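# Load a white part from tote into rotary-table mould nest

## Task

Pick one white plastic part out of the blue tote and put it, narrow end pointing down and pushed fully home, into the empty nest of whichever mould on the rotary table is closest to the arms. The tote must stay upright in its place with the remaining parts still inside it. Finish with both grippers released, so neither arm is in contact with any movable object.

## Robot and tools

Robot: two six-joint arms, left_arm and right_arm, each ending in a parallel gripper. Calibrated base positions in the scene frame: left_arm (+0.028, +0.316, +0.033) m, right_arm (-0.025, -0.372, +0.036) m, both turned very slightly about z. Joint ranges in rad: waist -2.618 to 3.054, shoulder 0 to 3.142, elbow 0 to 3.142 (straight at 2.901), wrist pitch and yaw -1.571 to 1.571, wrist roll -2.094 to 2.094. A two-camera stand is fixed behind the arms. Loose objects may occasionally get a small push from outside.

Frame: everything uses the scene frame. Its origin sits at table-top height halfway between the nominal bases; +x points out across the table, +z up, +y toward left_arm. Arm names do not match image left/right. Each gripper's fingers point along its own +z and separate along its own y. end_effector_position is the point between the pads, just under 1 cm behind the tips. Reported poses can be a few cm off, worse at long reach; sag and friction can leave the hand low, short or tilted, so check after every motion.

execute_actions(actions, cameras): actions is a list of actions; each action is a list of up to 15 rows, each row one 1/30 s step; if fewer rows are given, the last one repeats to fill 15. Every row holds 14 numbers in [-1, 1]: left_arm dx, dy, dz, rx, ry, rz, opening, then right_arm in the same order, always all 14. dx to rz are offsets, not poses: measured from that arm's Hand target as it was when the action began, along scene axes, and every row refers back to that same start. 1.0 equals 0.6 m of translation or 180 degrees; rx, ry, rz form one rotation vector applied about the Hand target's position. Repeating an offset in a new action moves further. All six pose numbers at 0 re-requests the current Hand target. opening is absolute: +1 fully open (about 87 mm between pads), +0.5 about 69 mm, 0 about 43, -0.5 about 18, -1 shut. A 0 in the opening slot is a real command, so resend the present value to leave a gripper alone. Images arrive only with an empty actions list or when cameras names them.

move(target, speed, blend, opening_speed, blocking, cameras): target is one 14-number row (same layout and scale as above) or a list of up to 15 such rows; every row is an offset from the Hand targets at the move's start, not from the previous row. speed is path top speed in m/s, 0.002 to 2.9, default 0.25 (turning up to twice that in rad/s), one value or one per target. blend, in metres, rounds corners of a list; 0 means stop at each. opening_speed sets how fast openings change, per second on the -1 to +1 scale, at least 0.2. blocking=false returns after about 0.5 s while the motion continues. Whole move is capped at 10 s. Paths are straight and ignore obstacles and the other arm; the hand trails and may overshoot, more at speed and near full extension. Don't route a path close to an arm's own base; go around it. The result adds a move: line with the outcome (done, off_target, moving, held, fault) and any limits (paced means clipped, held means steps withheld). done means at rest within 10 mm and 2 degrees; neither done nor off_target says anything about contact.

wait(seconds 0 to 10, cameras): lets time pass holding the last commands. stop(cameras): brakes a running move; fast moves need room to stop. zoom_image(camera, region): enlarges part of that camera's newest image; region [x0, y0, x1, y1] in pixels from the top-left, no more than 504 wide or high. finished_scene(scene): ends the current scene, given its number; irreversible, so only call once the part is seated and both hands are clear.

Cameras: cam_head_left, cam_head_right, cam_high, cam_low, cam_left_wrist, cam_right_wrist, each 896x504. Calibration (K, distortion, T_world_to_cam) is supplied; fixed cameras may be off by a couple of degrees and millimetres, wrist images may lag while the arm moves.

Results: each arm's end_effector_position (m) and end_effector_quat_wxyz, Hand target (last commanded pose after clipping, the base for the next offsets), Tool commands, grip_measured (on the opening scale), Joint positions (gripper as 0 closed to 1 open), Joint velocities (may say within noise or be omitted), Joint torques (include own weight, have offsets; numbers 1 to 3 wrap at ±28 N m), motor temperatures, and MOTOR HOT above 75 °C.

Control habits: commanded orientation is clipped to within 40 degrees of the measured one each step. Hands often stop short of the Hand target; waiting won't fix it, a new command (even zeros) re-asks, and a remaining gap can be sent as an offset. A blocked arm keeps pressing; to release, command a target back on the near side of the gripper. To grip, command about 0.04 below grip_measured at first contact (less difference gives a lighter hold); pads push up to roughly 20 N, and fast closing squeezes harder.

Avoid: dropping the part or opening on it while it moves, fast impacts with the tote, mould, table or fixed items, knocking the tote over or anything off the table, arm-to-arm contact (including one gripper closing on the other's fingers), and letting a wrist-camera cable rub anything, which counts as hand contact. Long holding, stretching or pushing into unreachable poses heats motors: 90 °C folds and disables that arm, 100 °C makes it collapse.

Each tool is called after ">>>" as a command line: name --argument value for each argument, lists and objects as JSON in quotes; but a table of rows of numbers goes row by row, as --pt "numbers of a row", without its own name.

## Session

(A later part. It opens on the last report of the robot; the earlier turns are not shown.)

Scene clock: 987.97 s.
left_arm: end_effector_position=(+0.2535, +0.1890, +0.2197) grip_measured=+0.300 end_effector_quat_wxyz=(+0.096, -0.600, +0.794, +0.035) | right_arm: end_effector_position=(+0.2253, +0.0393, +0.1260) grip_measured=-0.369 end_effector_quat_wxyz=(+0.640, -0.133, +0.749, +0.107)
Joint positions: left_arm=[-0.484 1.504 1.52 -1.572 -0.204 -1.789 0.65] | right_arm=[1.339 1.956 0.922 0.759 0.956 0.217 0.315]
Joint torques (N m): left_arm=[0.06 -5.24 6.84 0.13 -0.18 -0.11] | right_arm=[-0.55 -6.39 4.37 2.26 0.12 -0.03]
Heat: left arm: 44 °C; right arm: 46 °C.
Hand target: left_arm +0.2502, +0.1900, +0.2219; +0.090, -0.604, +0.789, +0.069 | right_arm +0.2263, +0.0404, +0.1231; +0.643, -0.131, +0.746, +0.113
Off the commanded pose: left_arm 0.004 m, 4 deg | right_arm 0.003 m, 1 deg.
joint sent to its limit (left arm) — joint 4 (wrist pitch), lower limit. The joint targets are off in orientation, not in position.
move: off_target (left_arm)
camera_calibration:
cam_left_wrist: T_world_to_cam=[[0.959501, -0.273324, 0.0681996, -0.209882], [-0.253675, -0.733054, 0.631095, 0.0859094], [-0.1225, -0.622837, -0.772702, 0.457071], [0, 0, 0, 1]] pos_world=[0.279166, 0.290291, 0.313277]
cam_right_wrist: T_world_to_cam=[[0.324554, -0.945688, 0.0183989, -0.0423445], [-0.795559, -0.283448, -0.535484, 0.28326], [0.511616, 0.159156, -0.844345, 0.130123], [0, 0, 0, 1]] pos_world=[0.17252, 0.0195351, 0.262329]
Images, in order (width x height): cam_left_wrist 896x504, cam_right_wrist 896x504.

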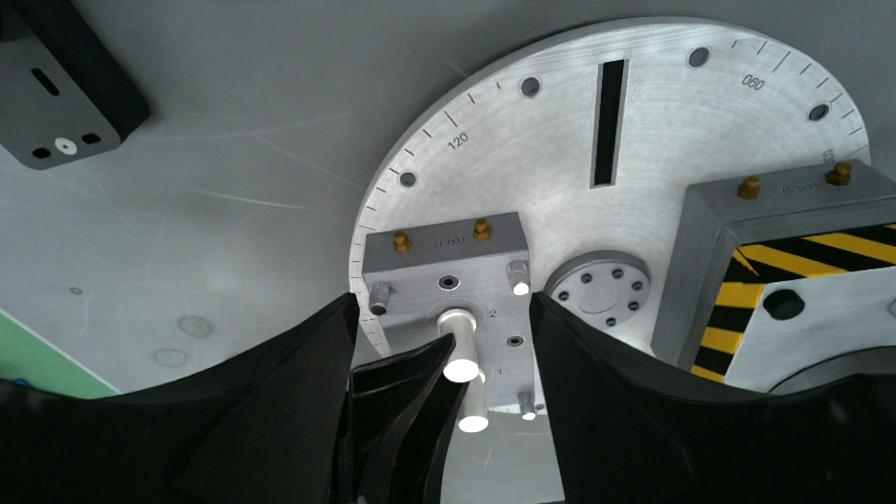

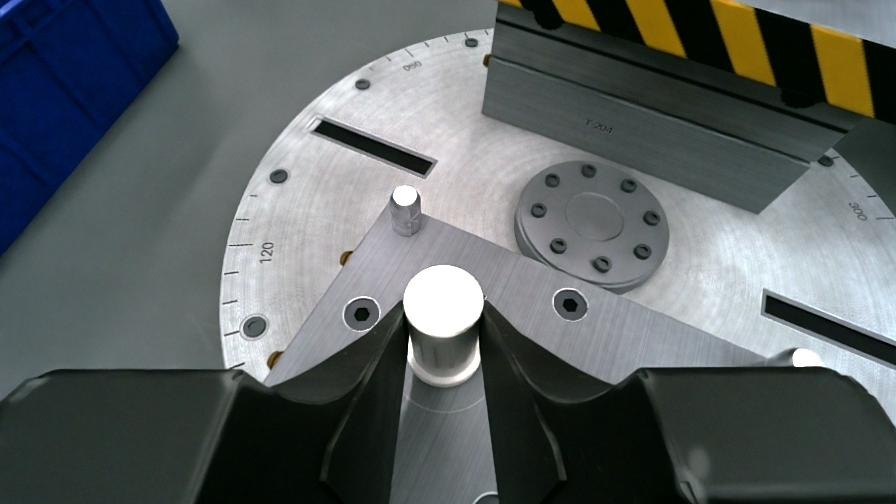

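>>> move --target '[0, 0, 0, 0, 0, 0, 0.3, 0, 0, -0.005, 0, 0, 0, -0.6]' --speed 0.02

>>> move --target '[0, 0, 0, 0, 0, 0, 0.3, 0, 0, -0.0042, 0, 0, 0, -0.6]' --speed 0.02 --cameras '["cam_left_wrist", "cam_low"]'

>>> zoom_image --camera "cam_left_wrist" --region '[432, 294, 482, 344]'

>>> zoom_image --camera "cam_low" --region '[340, 150, 450, 250]'

Scene clock: 995.60 s.
left_arm: end_effector_position=(+0.2535, +0.1890, +0.2197) grip_measured=+0.300 end_effector_quat_wxyz=(+0.096, -0.600, +0.794, +0.035) | right_arm: end_effector_position=(+0.2253, +0.0391, +0.1237) grip_measured=-0.369 end_effector_quat_wxyz=(+0.641, -0.131, +0.748, +0.109)
Joint positions: left_arm=[-0.484 1.504 1.52 -1.572 -0.204 -1.789 0.65] | right_arm=[1.339 1.964 0.916 0.778 0.956 0.216 0.315]
Joint torques (N m): left_arm=[0.08 -5.23 6.86 0.13 -0.18 -0.11] | right_arm=[-0.58 -6.42 4.6 2.17 0.14 -0.03]
Heat: left arm: 44 °C; right arm: 46 °C.
Hand target: left_arm +0.2502, +0.1900, +0.2219; +0.090, -0.604, +0.789, +0.069 | right_arm +0.2263, +0.0405, +0.1202; +0.643, -0.131, +0.746, +0.113
Off the commanded pose: left_arm 0.004 m, 4 deg | right_arm 0.004 m, 1 deg.
joint sent to its limit (left arm) — joint 4 (wrist pitch), lower limit. The joint targets are off in orientation, not in position.
move: off_target (left_arm)

Scene clock: 996.33 s.
left_arm: end_effector_position=(+0.2535, +0.1890, +0.2197) grip_measured=+0.300 end_effector_quat_wxyz=(+0.096, -0.600, +0.794, +0.035) | right_arm: end_effector_position=(+0.2259, +0.0388, +0.1230) grip_measured=-0.369 end_effector_quat_wxyz=(+0.643, -0.129, +0.747, +0.108)
Joint positions: left_arm=[-0.484 1.504 1.52 -1.572 -0.204 -1.789 0.65] | right_arm=[1.339 1.97 0.916 0.788 0.961 0.215 0.315]
Joint torques (N m): left_arm=[0.06 -5.24 6.86 0.13 -0.18 -0.11] | right_arm=[-0.53 -6.26 4.3 2.16 0.07 -0.02]
Heat: left arm: 44 °C; right arm: 46 °C.
Hand target: left_arm +0.2502, +0.1900, +0.2219; +0.090, -0.604, +0.789, +0.069 | right_arm +0.2263, +0.0404, +0.1175; +0.643, -0.131, +0.746, +0.113
Off the commanded pose: left_arm 0.004 m, 4 deg | right_arm 0.006 m, 1 deg.
joint sent to its limit (left arm) — joint 4 (wrist pitch), lower limit. The joint targets are off in orientation, not in position.
move: off_target (left_arm)
camera_calibration:
cam_left_wrist: T_world_to_cam=[[0.959501, -0.273324, 0.0681996, -0.209882], [-0.253675, -0.733054, 0.631095, 0.0859094], [-0.1225, -0.622837, -0.772702, 0.457071], [0, 0, 0, 1]] pos_world=[0.279166, 0.290291, 0.313277]
Images, in order (width x height): cam_low 896x504, cam_left_wrist 896x504.

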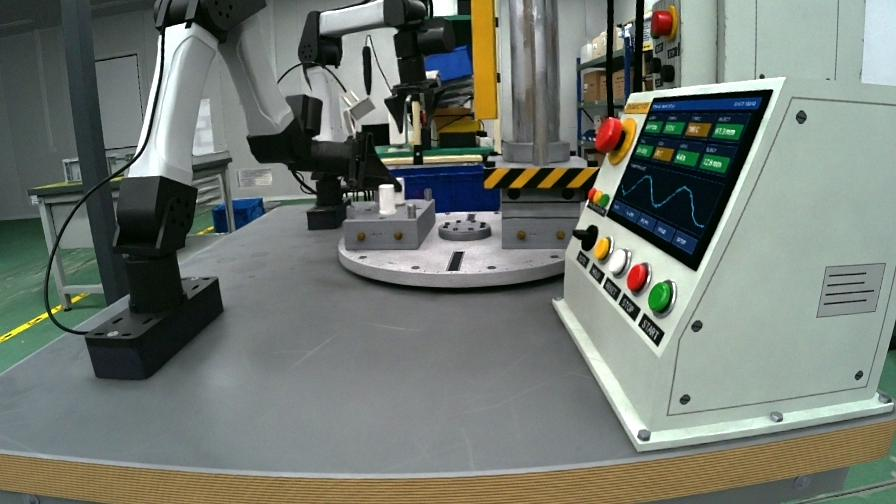

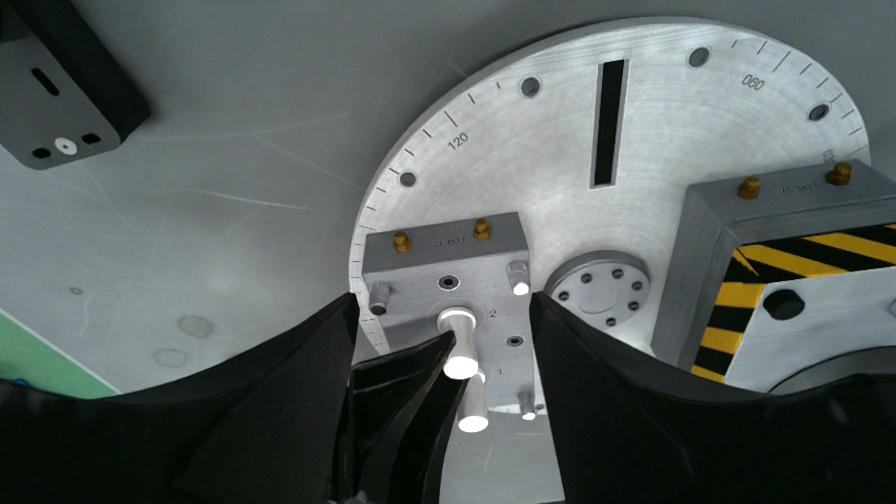

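Scaled by 10.080 from the camera's 896x504 image, which has a finer 1280x720 frame.

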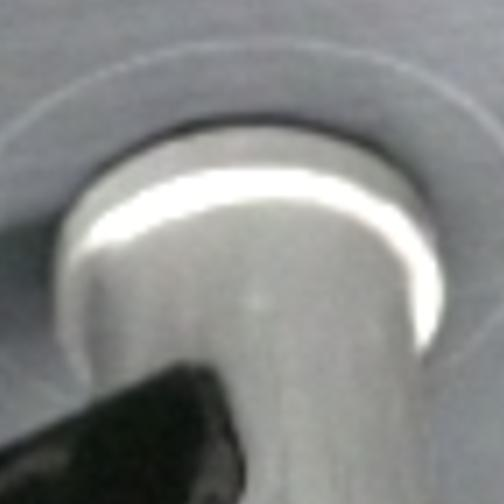

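Scaled by 4.582 from the camera's 896x504 image, which has a finer 1280x720 frame.

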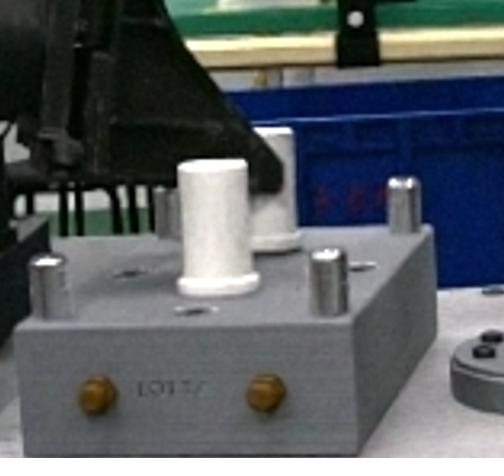

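>>> move --target '[0, 0, 0, 0, 0, 0, 0.3, 0, 0, -0.0042, 0, 0, 0, -0.6]' --speed 0.02 --cameras '["cam_left_wrist", "cam_low"]'

>>> zoom_image --camera "cam_left_wrist" --region '[432, 294, 482, 344]'

>>> zoom_image --camera "cam_low" --region '[340, 150, 450, 250]'

Scene clock: 1004.93 s.
left_arm: end_effector_position=(+0.2535, +0.1890, +0.2197) grip_measured=+0.300 end_effector_quat_wxyz=(+0.096, -0.600, +0.794, +0.035) | right_arm: end_effector_position=(+0.2260, +0.0384, +0.1214) grip_measured=-0.369 end_effector_quat_wxyz=(+0.644, -0.128, +0.747, +0.109)
Joint positions: left_arm=[-0.484 1.504 1.52 -1.572 -0.204 -1.789 0.65] | right_arm=[1.339 1.976 0.912 0.803 0.963 0.213 0.315]
Joint torques (N m): left_arm=[0.08 -5.24 6.84 0.14 -0.18 -0.11] | right_arm=[-0.51 -6.08 4.42 2.1 0.07 0.01]
Heat: left arm: 44 °C; right arm: 46 °C.
Hand target: left_arm +0.2502, +0.1900, +0.2219; +0.090, -0.604, +0.789, +0.069 | right_arm +0.2263, +0.0405, +0.1151; +0.643, -0.131, +0.746, +0.113
Off the commanded pose: left_arm 0.004 m, 4 deg | right_arm 0.007 m, 1 deg.
joint sent to its limit (left arm) — joint 4 (wrist pitch), lower limit. The joint targets are off in orientation, not in position.
move: off_target (left_arm)
camera_calibration:
cam_left_wrist: T_world_to_cam=[[0.959501, -0.273324, 0.0681996, -0.209882], [-0.253675, -0.733054, 0.631095, 0.0859094], [-0.1225, -0.622837, -0.772702, 0.457071], [0, 0, 0, 1]] pos_world=[0.279166, 0.290291, 0.313277]
Images, in order (width x height): cam_low 896x504, cam_left_wrist 896x504.

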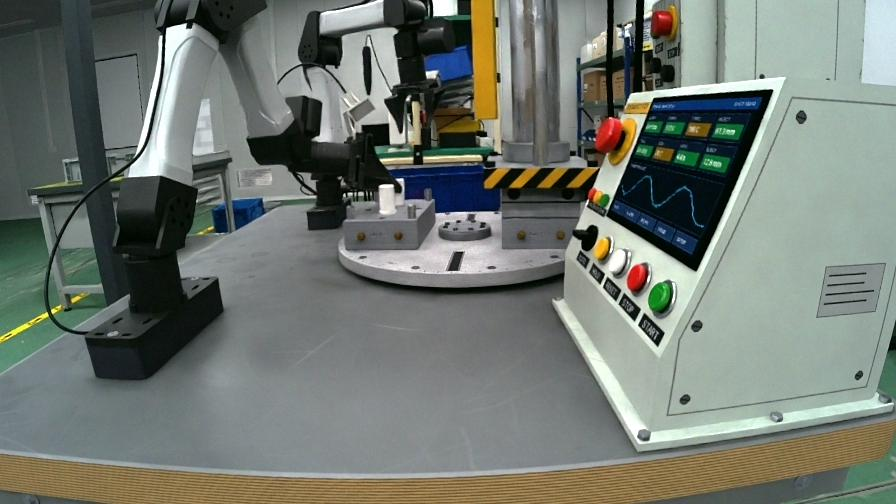

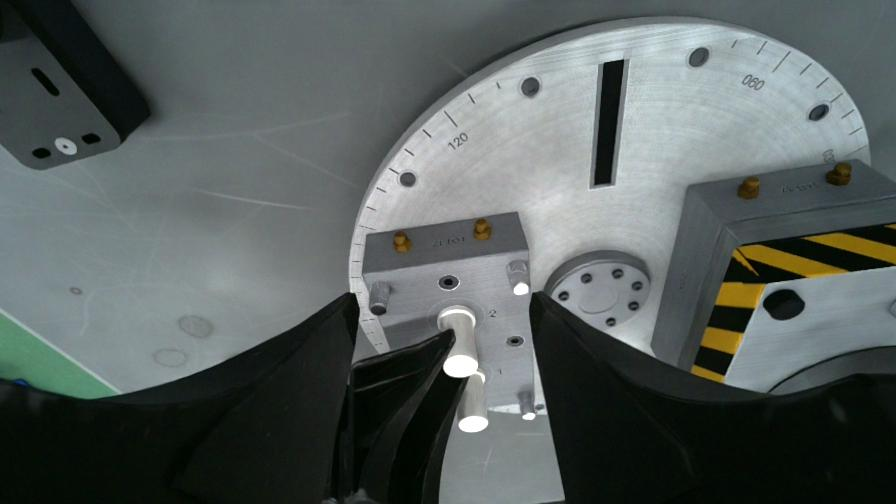

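Scaled by 10.080 from the camera's 896x504 image, which has a finer 1280x720 frame.

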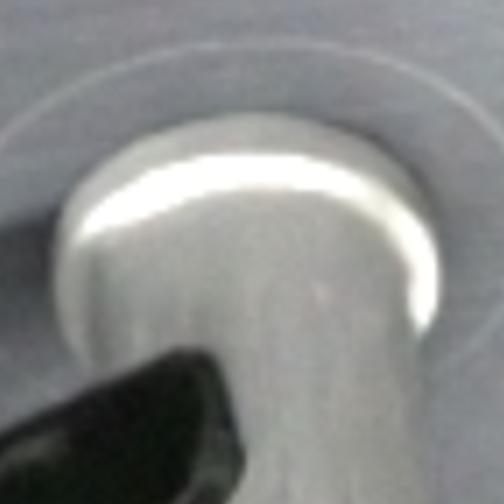

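Scaled by 4.582 from the camera's 896x504 image, which has a finer 1280x720 frame.

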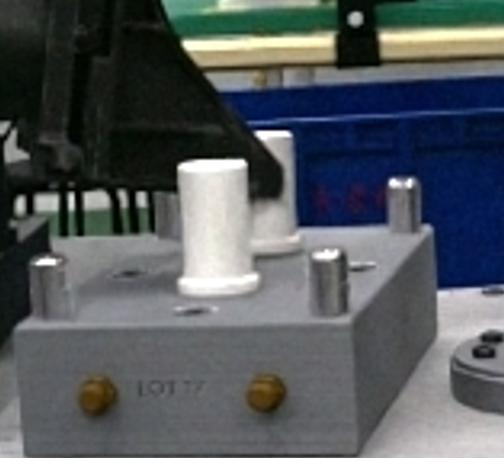

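>>> move --target '[0, 0, 0, 0, 0, 0, 0.3, 0, 0, -0.0035, 0, 0, 0, -0.6]' --speed 0.02 --cameras '["cam_left_wrist", "cam_low"]'

>>> zoom_image --camera "cam_left_wrist" --region '[432, 294, 482, 344]'

>>> zoom_image --camera "cam_low" --region '[340, 150, 450, 250]'

Scene clock: 1014.57 s.
left_arm: end_effector_position=(+0.2535, +0.1890, +0.2197) grip_measured=+0.300 end_effector_quat_wxyz=(+0.096, -0.600, +0.794, +0.035) | right_arm: end_effector_position=(+0.2266, +0.0381, +0.1212) grip_measured=-0.369 end_effector_quat_wxyz=(+0.646, -0.125, +0.746, +0.108)
Joint positions: left_arm=[-0.484 1.504 1.52 -1.572 -0.204 -1.789 0.65] | right_arm=[1.339 1.98 0.912 0.813 0.969 0.211 0.315]
Joint torques (N m): left_arm=[0.09 -5.23 6.86 0.13 -0.18 -0.11] | right_arm=[-0.51 -5.89 4.3 2.04 0.01 0.04]
Heat: left arm: 44 °C; right arm: 46 °C.
Hand target: left_arm +0.2502, +0.1900, +0.2219; +0.090, -0.604, +0.789, +0.069 | right_arm +0.2263, +0.0405, +0.1129; +0.643, -0.131, +0.746, +0.113
Off the commanded pose: left_arm 0.004 m, 4 deg | right_arm 0.009 m, 1 deg.
joint sent to its limit (left arm) — joint 4 (wrist pitch), lower limit. The joint targets are off in orientation, not in position.
move: off_target (left_arm)
camera_calibration:
cam_left_wrist: T_world_to_cam=[[0.959501, -0.273324, 0.0681996, -0.209882], [-0.253675, -0.733054, 0.631095, 0.0859094], [-0.1225, -0.622837, -0.772702, 0.457071], [0, 0, 0, 1]] pos_world=[0.279166, 0.290291, 0.313277]
Images, in order (width x height): cam_low 896x504, cam_left_wrist 896x504.

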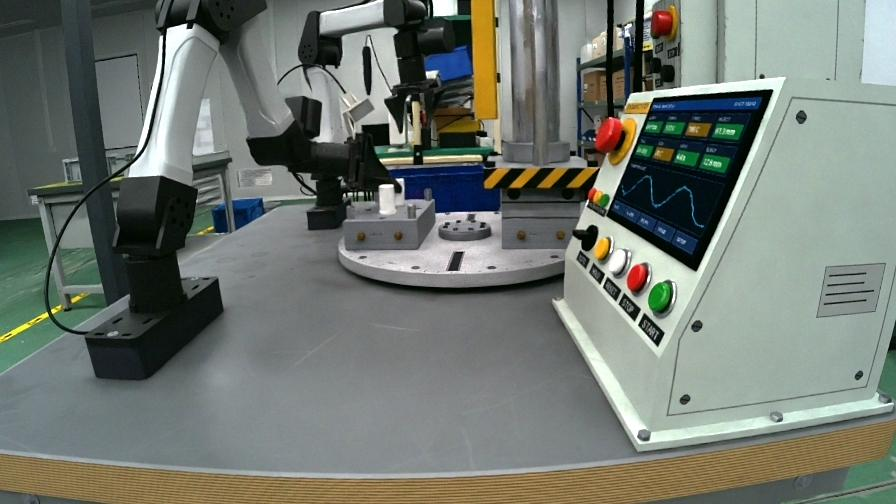

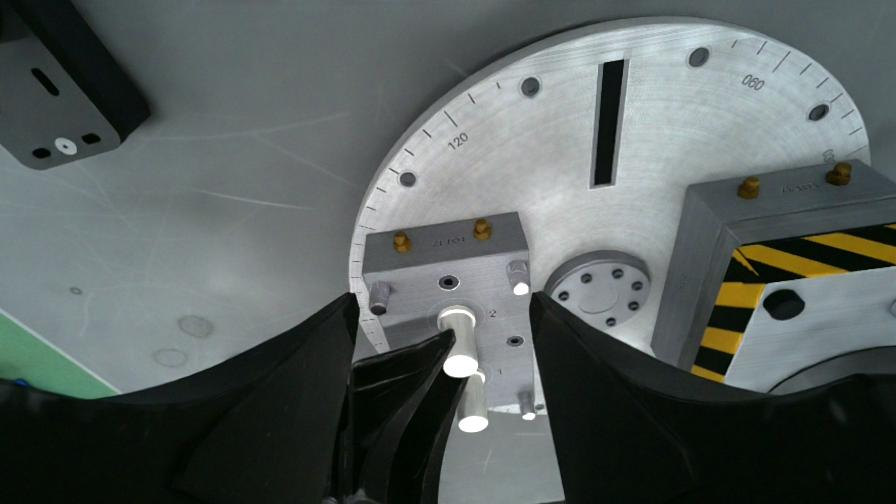

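Scaled by 10.080 from the camera's 896x504 image, which has a finer 1280x720 frame.

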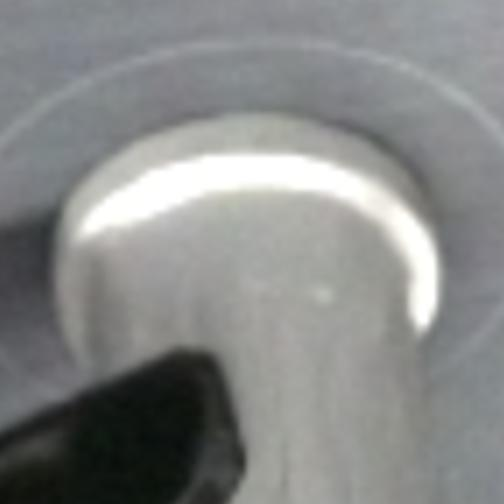

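Scaled by 4.582 from the camera's 896x504 image, which has a finer 1280x720 frame.

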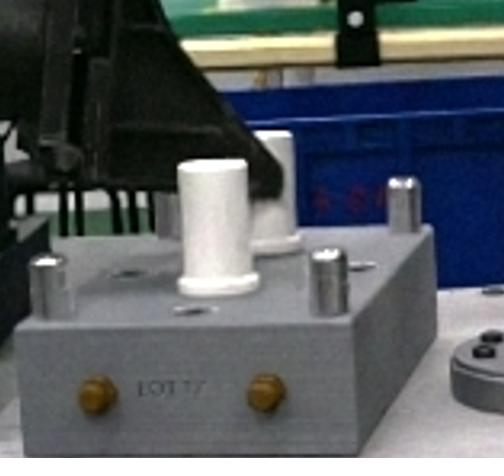

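>>> move --target '[0, 0, 0, 0, 0, 0, 0.3, 0.001, -0.001, 0.008, 0, 0, 0, -0.6]' --speed 0.02

>>> move --target '[0, 0, 0, 0, 0, 0, 0.3, 0, 0, 0, 0, 0, 0, -0.25]' --opening_speed 0.3 --cameras '["cam_left_wrist", "cam_right_wrist"]'

>>> zoom_image --camera "cam_right_wrist" --region '[390, 250, 500, 400]'

Scene clock: 1025.97 s.
left_arm: end_effector_position=(+0.2535, +0.1890, +0.2197) grip_measured=+0.300 end_effector_quat_wxyz=(+0.096, -0.600, +0.794, +0.035) | right_arm: end_effector_position=(+0.2267, +0.0380, +0.1212) grip_measured=-0.369 end_effector_quat_wxyz=(+0.646, -0.125, +0.746, +0.107)
Joint positions: left_arm=[-0.484 1.504 1.52 -1.572 -0.204 -1.789 0.65] | right_arm=[1.339 1.98 0.912 0.813 0.969 0.21 0.315]
Joint torques (N m): left_arm=[0.09 -5.26 6.83 0.13 -0.18 -0.11] | right_arm=[-0.75 -7.06 4.48 1.93 -0.03 -0.01]
Heat: left arm: 44 °C; right arm: 46 °C.
Hand target: left_arm +0.2502, +0.1900, +0.2219; +0.090, -0.604, +0.789, +0.069 | right_arm +0.2269, +0.0399, +0.1177; +0.643, -0.131, +0.746, +0.113
Off the commanded pose: left_arm 0.004 m, 4 deg | right_arm 0.004 m, 1 deg.
joint sent to its limit (left arm) — joint 4 (wrist pitch), lower limit. The joint targets are off in orientation, not in position.
move: off_target (left_arm)

Scene clock: 1027.33 s.
left_arm: end_effector_position=(+0.2535, +0.1890, +0.2197) grip_measured=+0.300 end_effector_quat_wxyz=(+0.096, -0.600, +0.794, +0.035) | right_arm: end_effector_position=(+0.2260, +0.0398, +0.1207) grip_measured=-0.250 end_effector_quat_wxyz=(+0.644, -0.129, +0.746, +0.111)
Joint positions: left_arm=[-0.484 1.504 1.52 -1.572 -0.204 -1.789 0.65] | right_arm=[1.339 1.98 0.912 0.813 0.957 0.21 0.375]
Joint torques (N m): left_arm=[0.09 -5.24 6.86 0.13 -0.18 -0.11] | right_arm=[-0.62 -7.17 4.48 1.92 0.09 -0.01]
Heat: left arm: 44 °C; right arm: 47 °C.
Hand target: left_arm +0.2502, +0.1900, +0.2219; +0.090, -0.604, +0.789, +0.069 | right_arm +0.2269, +0.0399, +0.1177; +0.643, -0.131, +0.746, +0.113
Off the commanded pose: left_arm 0.004 m, 4 deg | right_arm 0.003 m, 0 deg.
joint sent to its limit (left arm) — joint 4 (wrist pitch), lower limit. The joint targets are off in orientation, not in position.
move: off_target (left_arm)
camera_calibration:
cam_left_wrist: T_world_to_cam=[[0.959501, -0.273324, 0.0681996, -0.209882], [-0.253675, -0.733054, 0.631095, 0.0859094], [-0.1225, -0.622837, -0.772702, 0.457071], [0, 0, 0, 1]] pos_world=[0.279166, 0.290291, 0.313277]
cam_right_wrist: T_world_to_cam=[[0.323612, -0.946146, 0.00910747, -0.0406068], [-0.79182, -0.276072, -0.544798, 0.281058], [0.517973, 0.169092, -0.838518, 0.122748], [0, 0, 0, 1]] pos_world=[0.172108, 0.0184167, 0.256416]
Images, in order (width x height): cam_left_wrist 896x504, cam_right_wrist 896x504.

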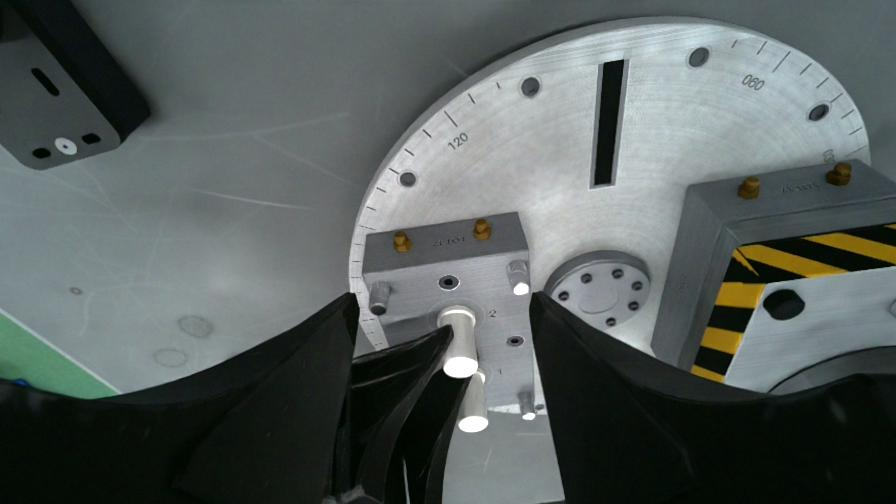

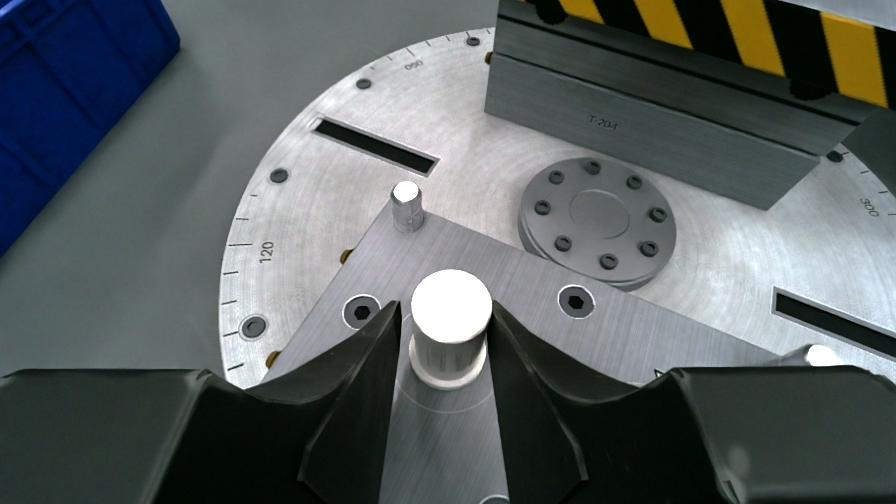

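Scaled by 3.360 from the camera's 896x504 image, which has a finer 1280x720 frame.

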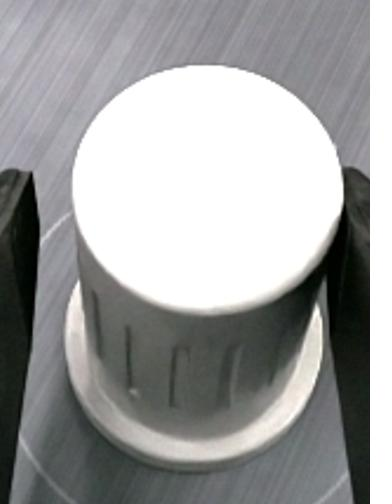

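>>> move --target '[0,0,0,0,0,0,0.3,0,0,0,0,0,0,-0.12]' --speed 0.05 --opening_speed 0.3 --cameras '["cam_right_wrist","cam_left_wrist","cam_low"]'

>>> zoom_image --camera "cam_right_wrist" --region '[390, 250, 500, 400]'

>>> zoom_image --camera "cam_left_wrist" --region '[432, 294, 482, 344]'

Scene clock: 1044.67 s.
left_arm: end_effector_position=(+0.2535, +0.1890, +0.2197) grip_measured=+0.300 end_effector_quat_wxyz=(+0.096, -0.600, +0.794, +0.035) | right_arm: end_effector_position=(+0.2260, +0.0398, +0.1207) grip_measured=-0.120 end_effector_quat_wxyz=(+0.644, -0.129, +0.746, +0.111)
Joint positions: left_arm=[-0.484 1.504 1.52 -1.572 -0.204 -1.789 0.65] | right_arm=[1.339 1.98 0.912 0.813 0.957 0.21 0.44]
Joint torques (N m): left_arm=[0.08 -5.26 6.83 0.13 -0.17 -0.11] | right_arm=[-0.73 -7.2 4.55 1.93 0.08 0.02]
Heat: left arm: 44 °C; right arm: 48 °C.
Hand target: left_arm +0.2502, +0.1900, +0.2219; +0.090, -0.604, +0.789, +0.069 | right_arm +0.2269, +0.0398, +0.1177; +0.643, -0.131, +0.746, +0.113
Off the commanded pose: left_arm 0.004 m, 4 deg | right_arm 0.003 m, 0 deg.
joint sent to its limit (left arm) — joint 4 (wrist pitch), lower limit. The joint targets are off in orientation, not in position.
move: off_target (left_arm)
camera_calibration:
cam_left_wrist: T_world_to_cam=[[0.959501, -0.273324, 0.0681996, -0.209882], [-0.253675, -0.733054, 0.631095, 0.0859094], [-0.1225, -0.622837, -0.772702, 0.457071], [0, 0, 0, 1]] pos_world=[0.279166, 0.290291, 0.313277]
cam_right_wrist: T_world_to_cam=[[0.323969, -0.946024, 0.00904591, -0.0406546], [-0.791809, -0.276366, -0.544665, 0.281028], [0.517766, 0.169292, -0.838605, 0.122801], [0, 0, 0, 1]] pos_world=[0.172109, 0.018417, 0.256416]
Images, in order (width x height): cam_low 896x504, cam_left_wrist 896x504, cam_right_wrist 896x504.

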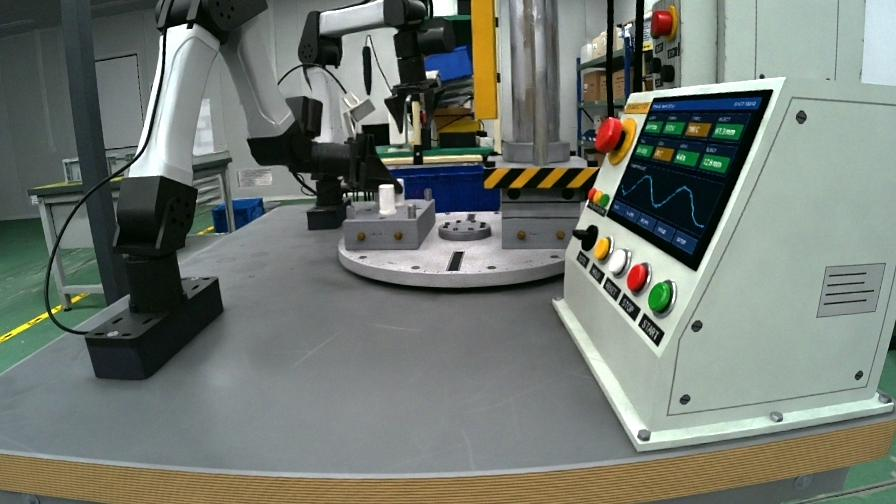

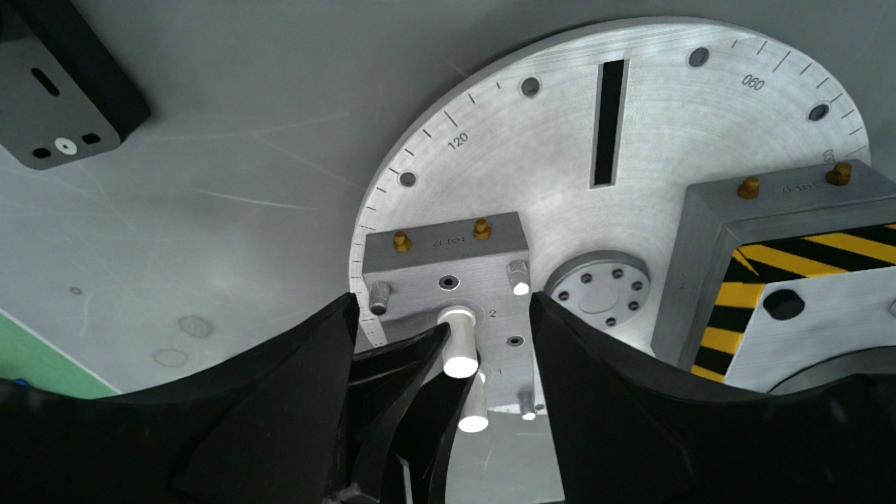

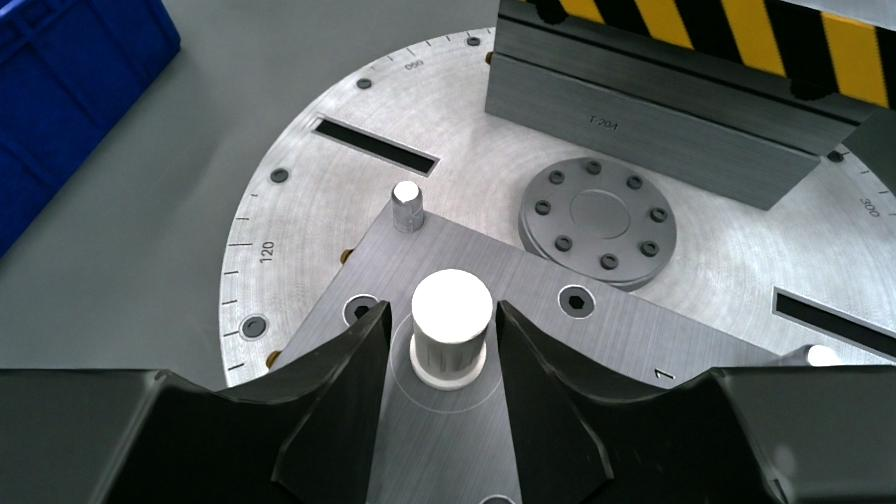

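Scaled by 3.360 from the camera's 896x504 image, which has a finer 1280x720 frame.

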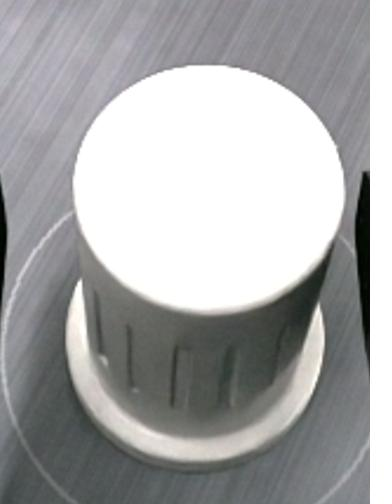

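Scaled by 10.080 from the camera's 896x504 image, which has a finer 1280x720 frame.

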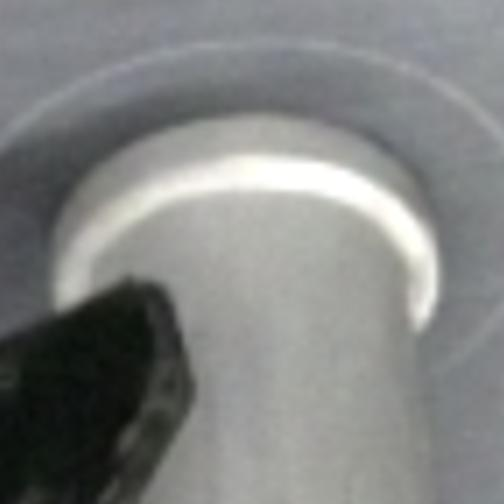

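>>> move --pt "0 0 0 0 0 0 0.3 0.001 -0.002 0.05 0 0 0 -0.12" --pt "0 0 0 0 0 0 0.3 -0.005 -0.004 0.12 0 0 0 -0.12" --speed 0.05 --blend 0.02 --cameras '["cam_right_wrist","cam_left_wrist"]'

>>> zoom_image --camera "cam_left_wrist" --region '[400, 264, 520, 384]'

>>> zoom_image --camera "cam_right_wrist" --region '[340, 200, 560, 420]'

Scene clock: 1056.37 s.
left_arm: end_effector_position=(+0.2535, +0.1890, +0.2197) grip_measured=+0.300 end_effector_quat_wxyz=(+0.096, -0.600, +0.794, +0.035) | right_arm: end_effector_position=(+0.2237, +0.0319, +0.1649) grip_measured=-0.120 end_effector_quat_wxyz=(+0.635, -0.147, +0.753, +0.092)
Joint positions: left_arm=[-0.484 1.504 1.52 -1.572 -0.204 -1.789 0.65] | right_arm=[1.339 1.825 0.969 0.544 0.955 0.21 0.44]
Joint torques (N m): left_arm=[0.06 -5.23 6.86 0.13 -0.18 -0.11] | right_arm=[-0.18 -10.18 8.21 1.73 0.19 0.02]
Heat: left arm: 44 °C; right arm: 49 °C.
Hand target: left_arm +0.2502, +0.1900, +0.2219; +0.090, -0.604, +0.789, +0.069 | right_arm +0.2239, +0.0374, +0.1897; +0.643, -0.131, +0.746, +0.113
Off the commanded pose: left_arm 0.004 m, 4 deg | right_arm 0.025 m, 3 deg.
joint sent to its limit (left arm) — joint 4 (wrist pitch), lower limit. The joint targets are off in orientation, not in position.
move: off_target (left_arm, right_arm); blend cut to 0.015 m at target 1
camera_calibration:
cam_left_wrist: T_world_to_cam=[[0.959501, -0.273324, 0.0681996, -0.209882], [-0.253675, -0.733054, 0.631095, 0.0859094], [-0.1225, -0.622837, -0.772702, 0.457071], [0, 0, 0, 1]] pos_world=[0.279166, 0.290291, 0.313277]
cam_right_wrist: T_world_to_cam=[[0.325805, -0.94377, 0.0561249, -0.0560908], [-0.799246, -0.306652, -0.516885, 0.299153], [0.505031, 0.123546, -0.854213, 0.169175], [0, 0, 0, 1]] pos_world=[0.171933, 0.017898, 0.302287]
Images, in order (width x height): cam_left_wrist 896x504, cam_right_wrist 896x504.

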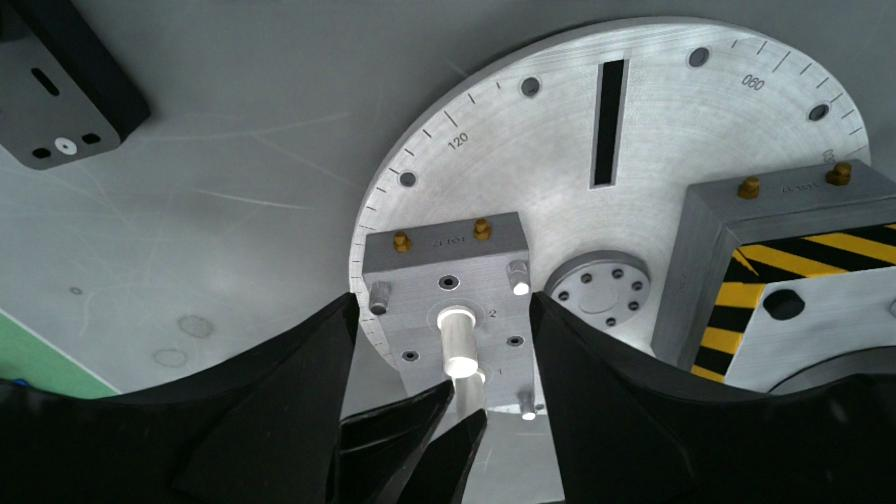

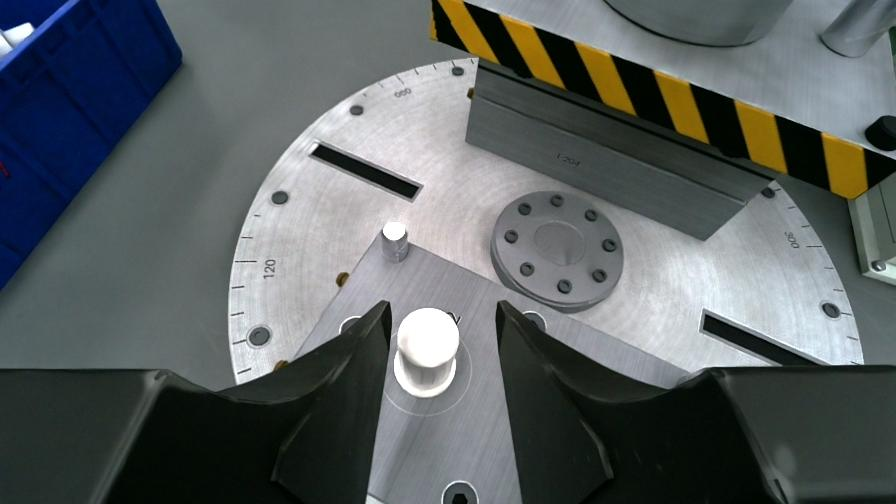

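Scaled by 4.200 from the camera's 896x504 image, which has a finer 1280x720 frame.

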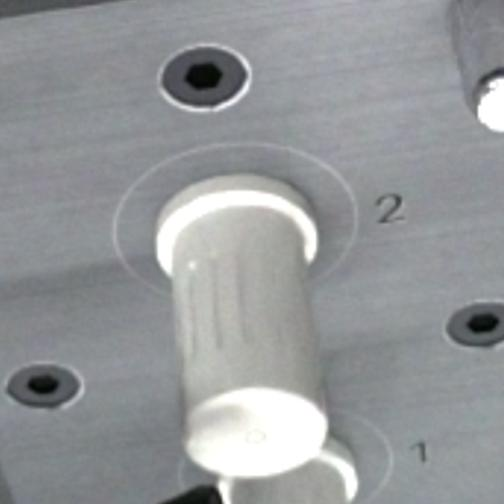

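Scaled by 2.291 from the camera's 896x504 image, which has a finer 1280x720 frame.

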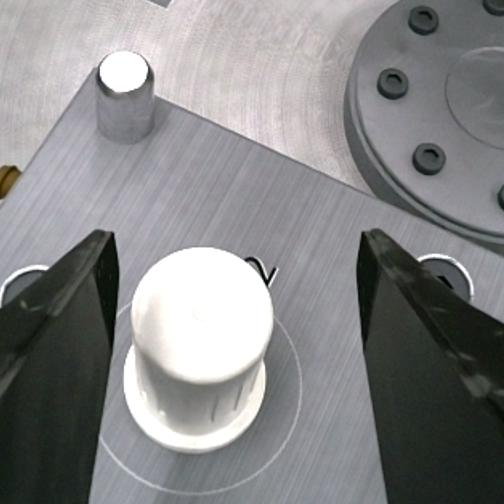

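>>> move --pt "0 0 0 0 0 0 0.3 0 0.01 0.08 0 0 0 -0.12" --pt "0 0 0 0 0 0 0.3 -0.15 -0.05 0.12 0 0 0 -0.12" --speed '[0.06,0.15]' --blend 0.02 --cameras '["all"]'

>>> zoom_image --camera "cam_left_wrist" --region '[400, 264, 520, 454]'

>>> zoom_image --camera "cam_low" --region '[340, 150, 450, 250]'

Scene clock: 1071.57 s.
left_arm: end_effector_position=(+0.2535, +0.1890, +0.2197) grip_measured=+0.300 end_effector_quat_wxyz=(+0.096, -0.600, +0.794, +0.035) | right_arm: end_effector_position=(+0.1338, +0.0112, +0.2486) grip_measured=-0.120 end_effector_quat_wxyz=(+0.639, -0.148, +0.748, +0.103)
Joint positions: left_arm=[-0.484 1.504 1.52 -1.572 -0.204 -1.789 0.65] | right_arm=[1.589 1.554 1.055 0.065 1.177 0.369 0.44]
Joint torques (N m): left_arm=[0.09 -5.24 6.86 0.13 -0.18 -0.11] | right_arm=[-0.17 -8.08 7.15 1.52 0.41 0.12]
Heat: left arm: 44 °C; right arm: 49 °C.
Hand target: left_arm +0.2502, +0.1900, +0.2219; +0.090, -0.604, +0.789, +0.069 | right_arm +0.1338, +0.0075, +0.2617; +0.643, -0.131, +0.746, +0.113
Off the commanded pose: left_arm 0.004 m, 4 deg | right_arm 0.014 m, 2 deg.
joint sent to its limit (left arm) — joint 4 (wrist pitch), lower limit. The joint targets are off in orientation, not in position.
move: off_target (left_arm, right_arm)
camera_calibration:
cam_left_wrist: T_world_to_cam=[[0.959501, -0.273324, 0.0681996, -0.209882], [-0.253675, -0.733054, 0.631095, 0.0859094], [-0.1225, -0.622837, -0.772702, 0.457071], [0, 0, 0, 1]] pos_world=[0.279166, 0.290291, 0.313277]
cam_right_wrist: T_world_to_cam=[[0.340016, -0.939379, 0.0442372, -0.0500452], [-0.788418, -0.310385, -0.531092, 0.266384], [0.512627, 0.145702, -0.846159, 0.285389], [0, 0, 0, 1]] pos_world=[0.0807397, -0.00591191, 0.385172]

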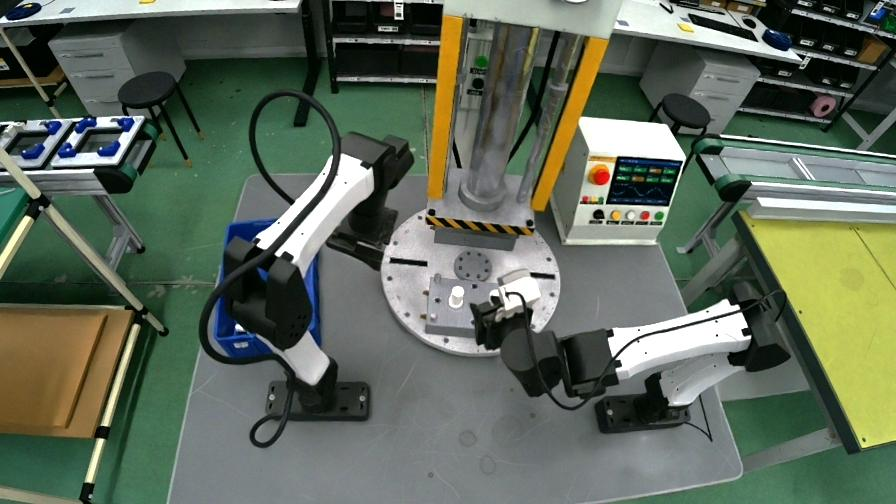

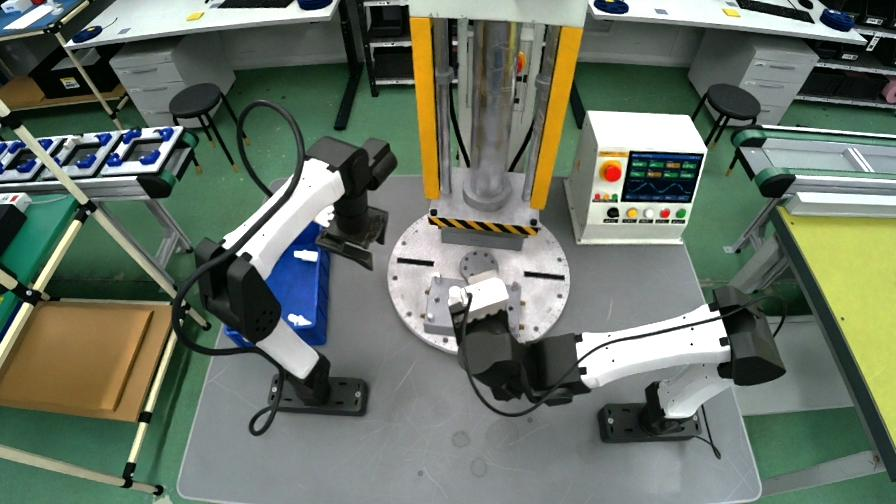

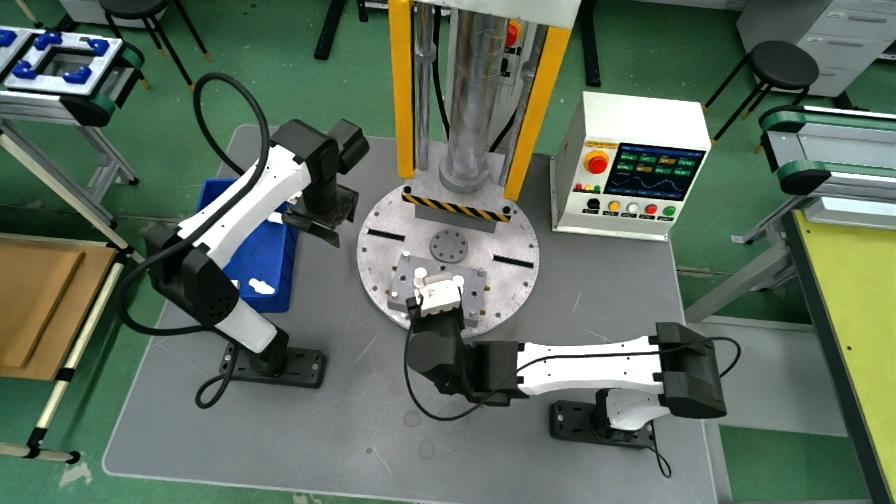

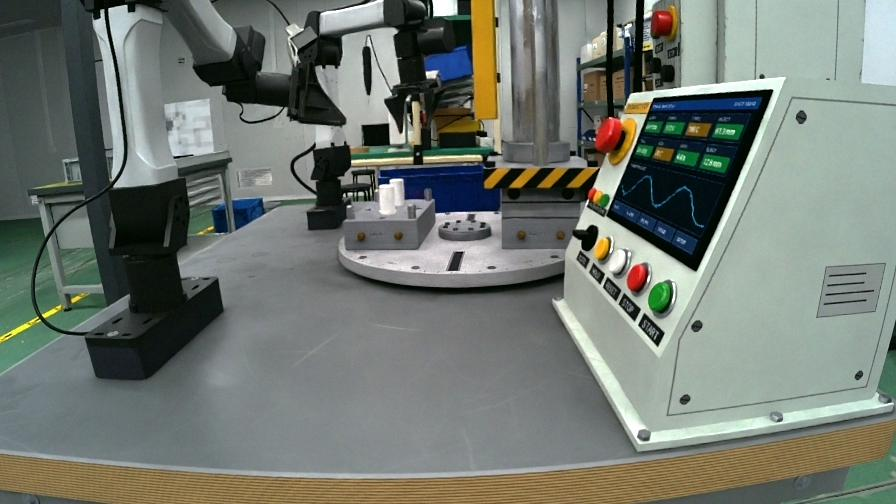

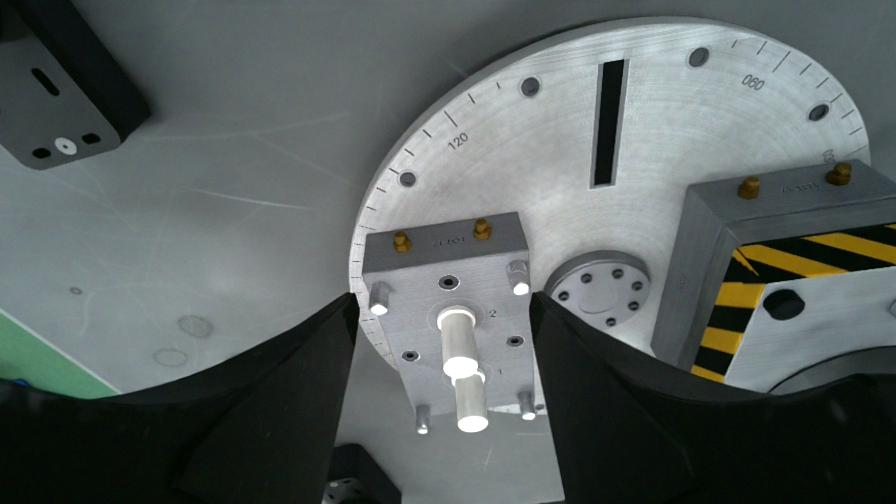

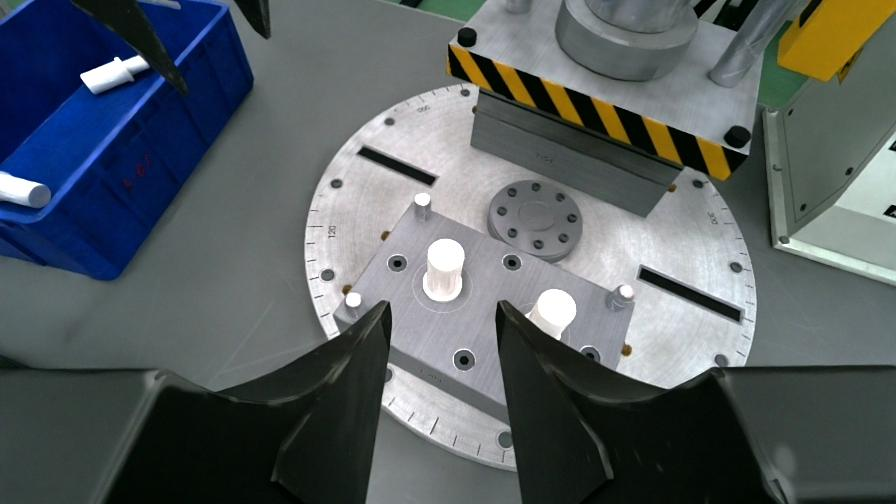

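Scaled by 2.653 from the camera's 896x504 image, which has a finer 1280x720 frame.

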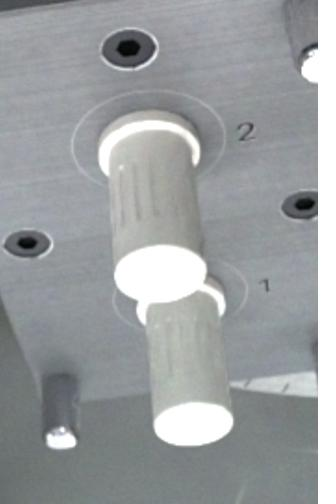

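Scaled by 4.582 from the camera's 896x504 image, which has a finer 1280x720 frame.

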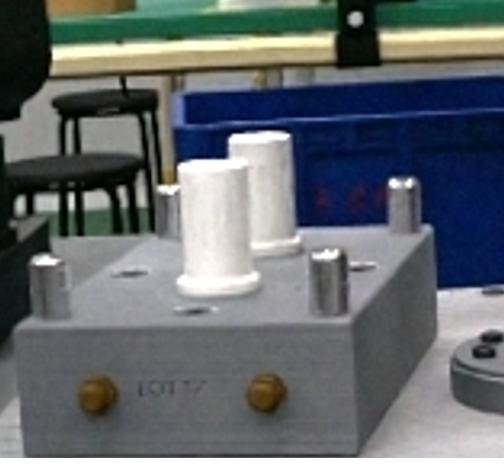

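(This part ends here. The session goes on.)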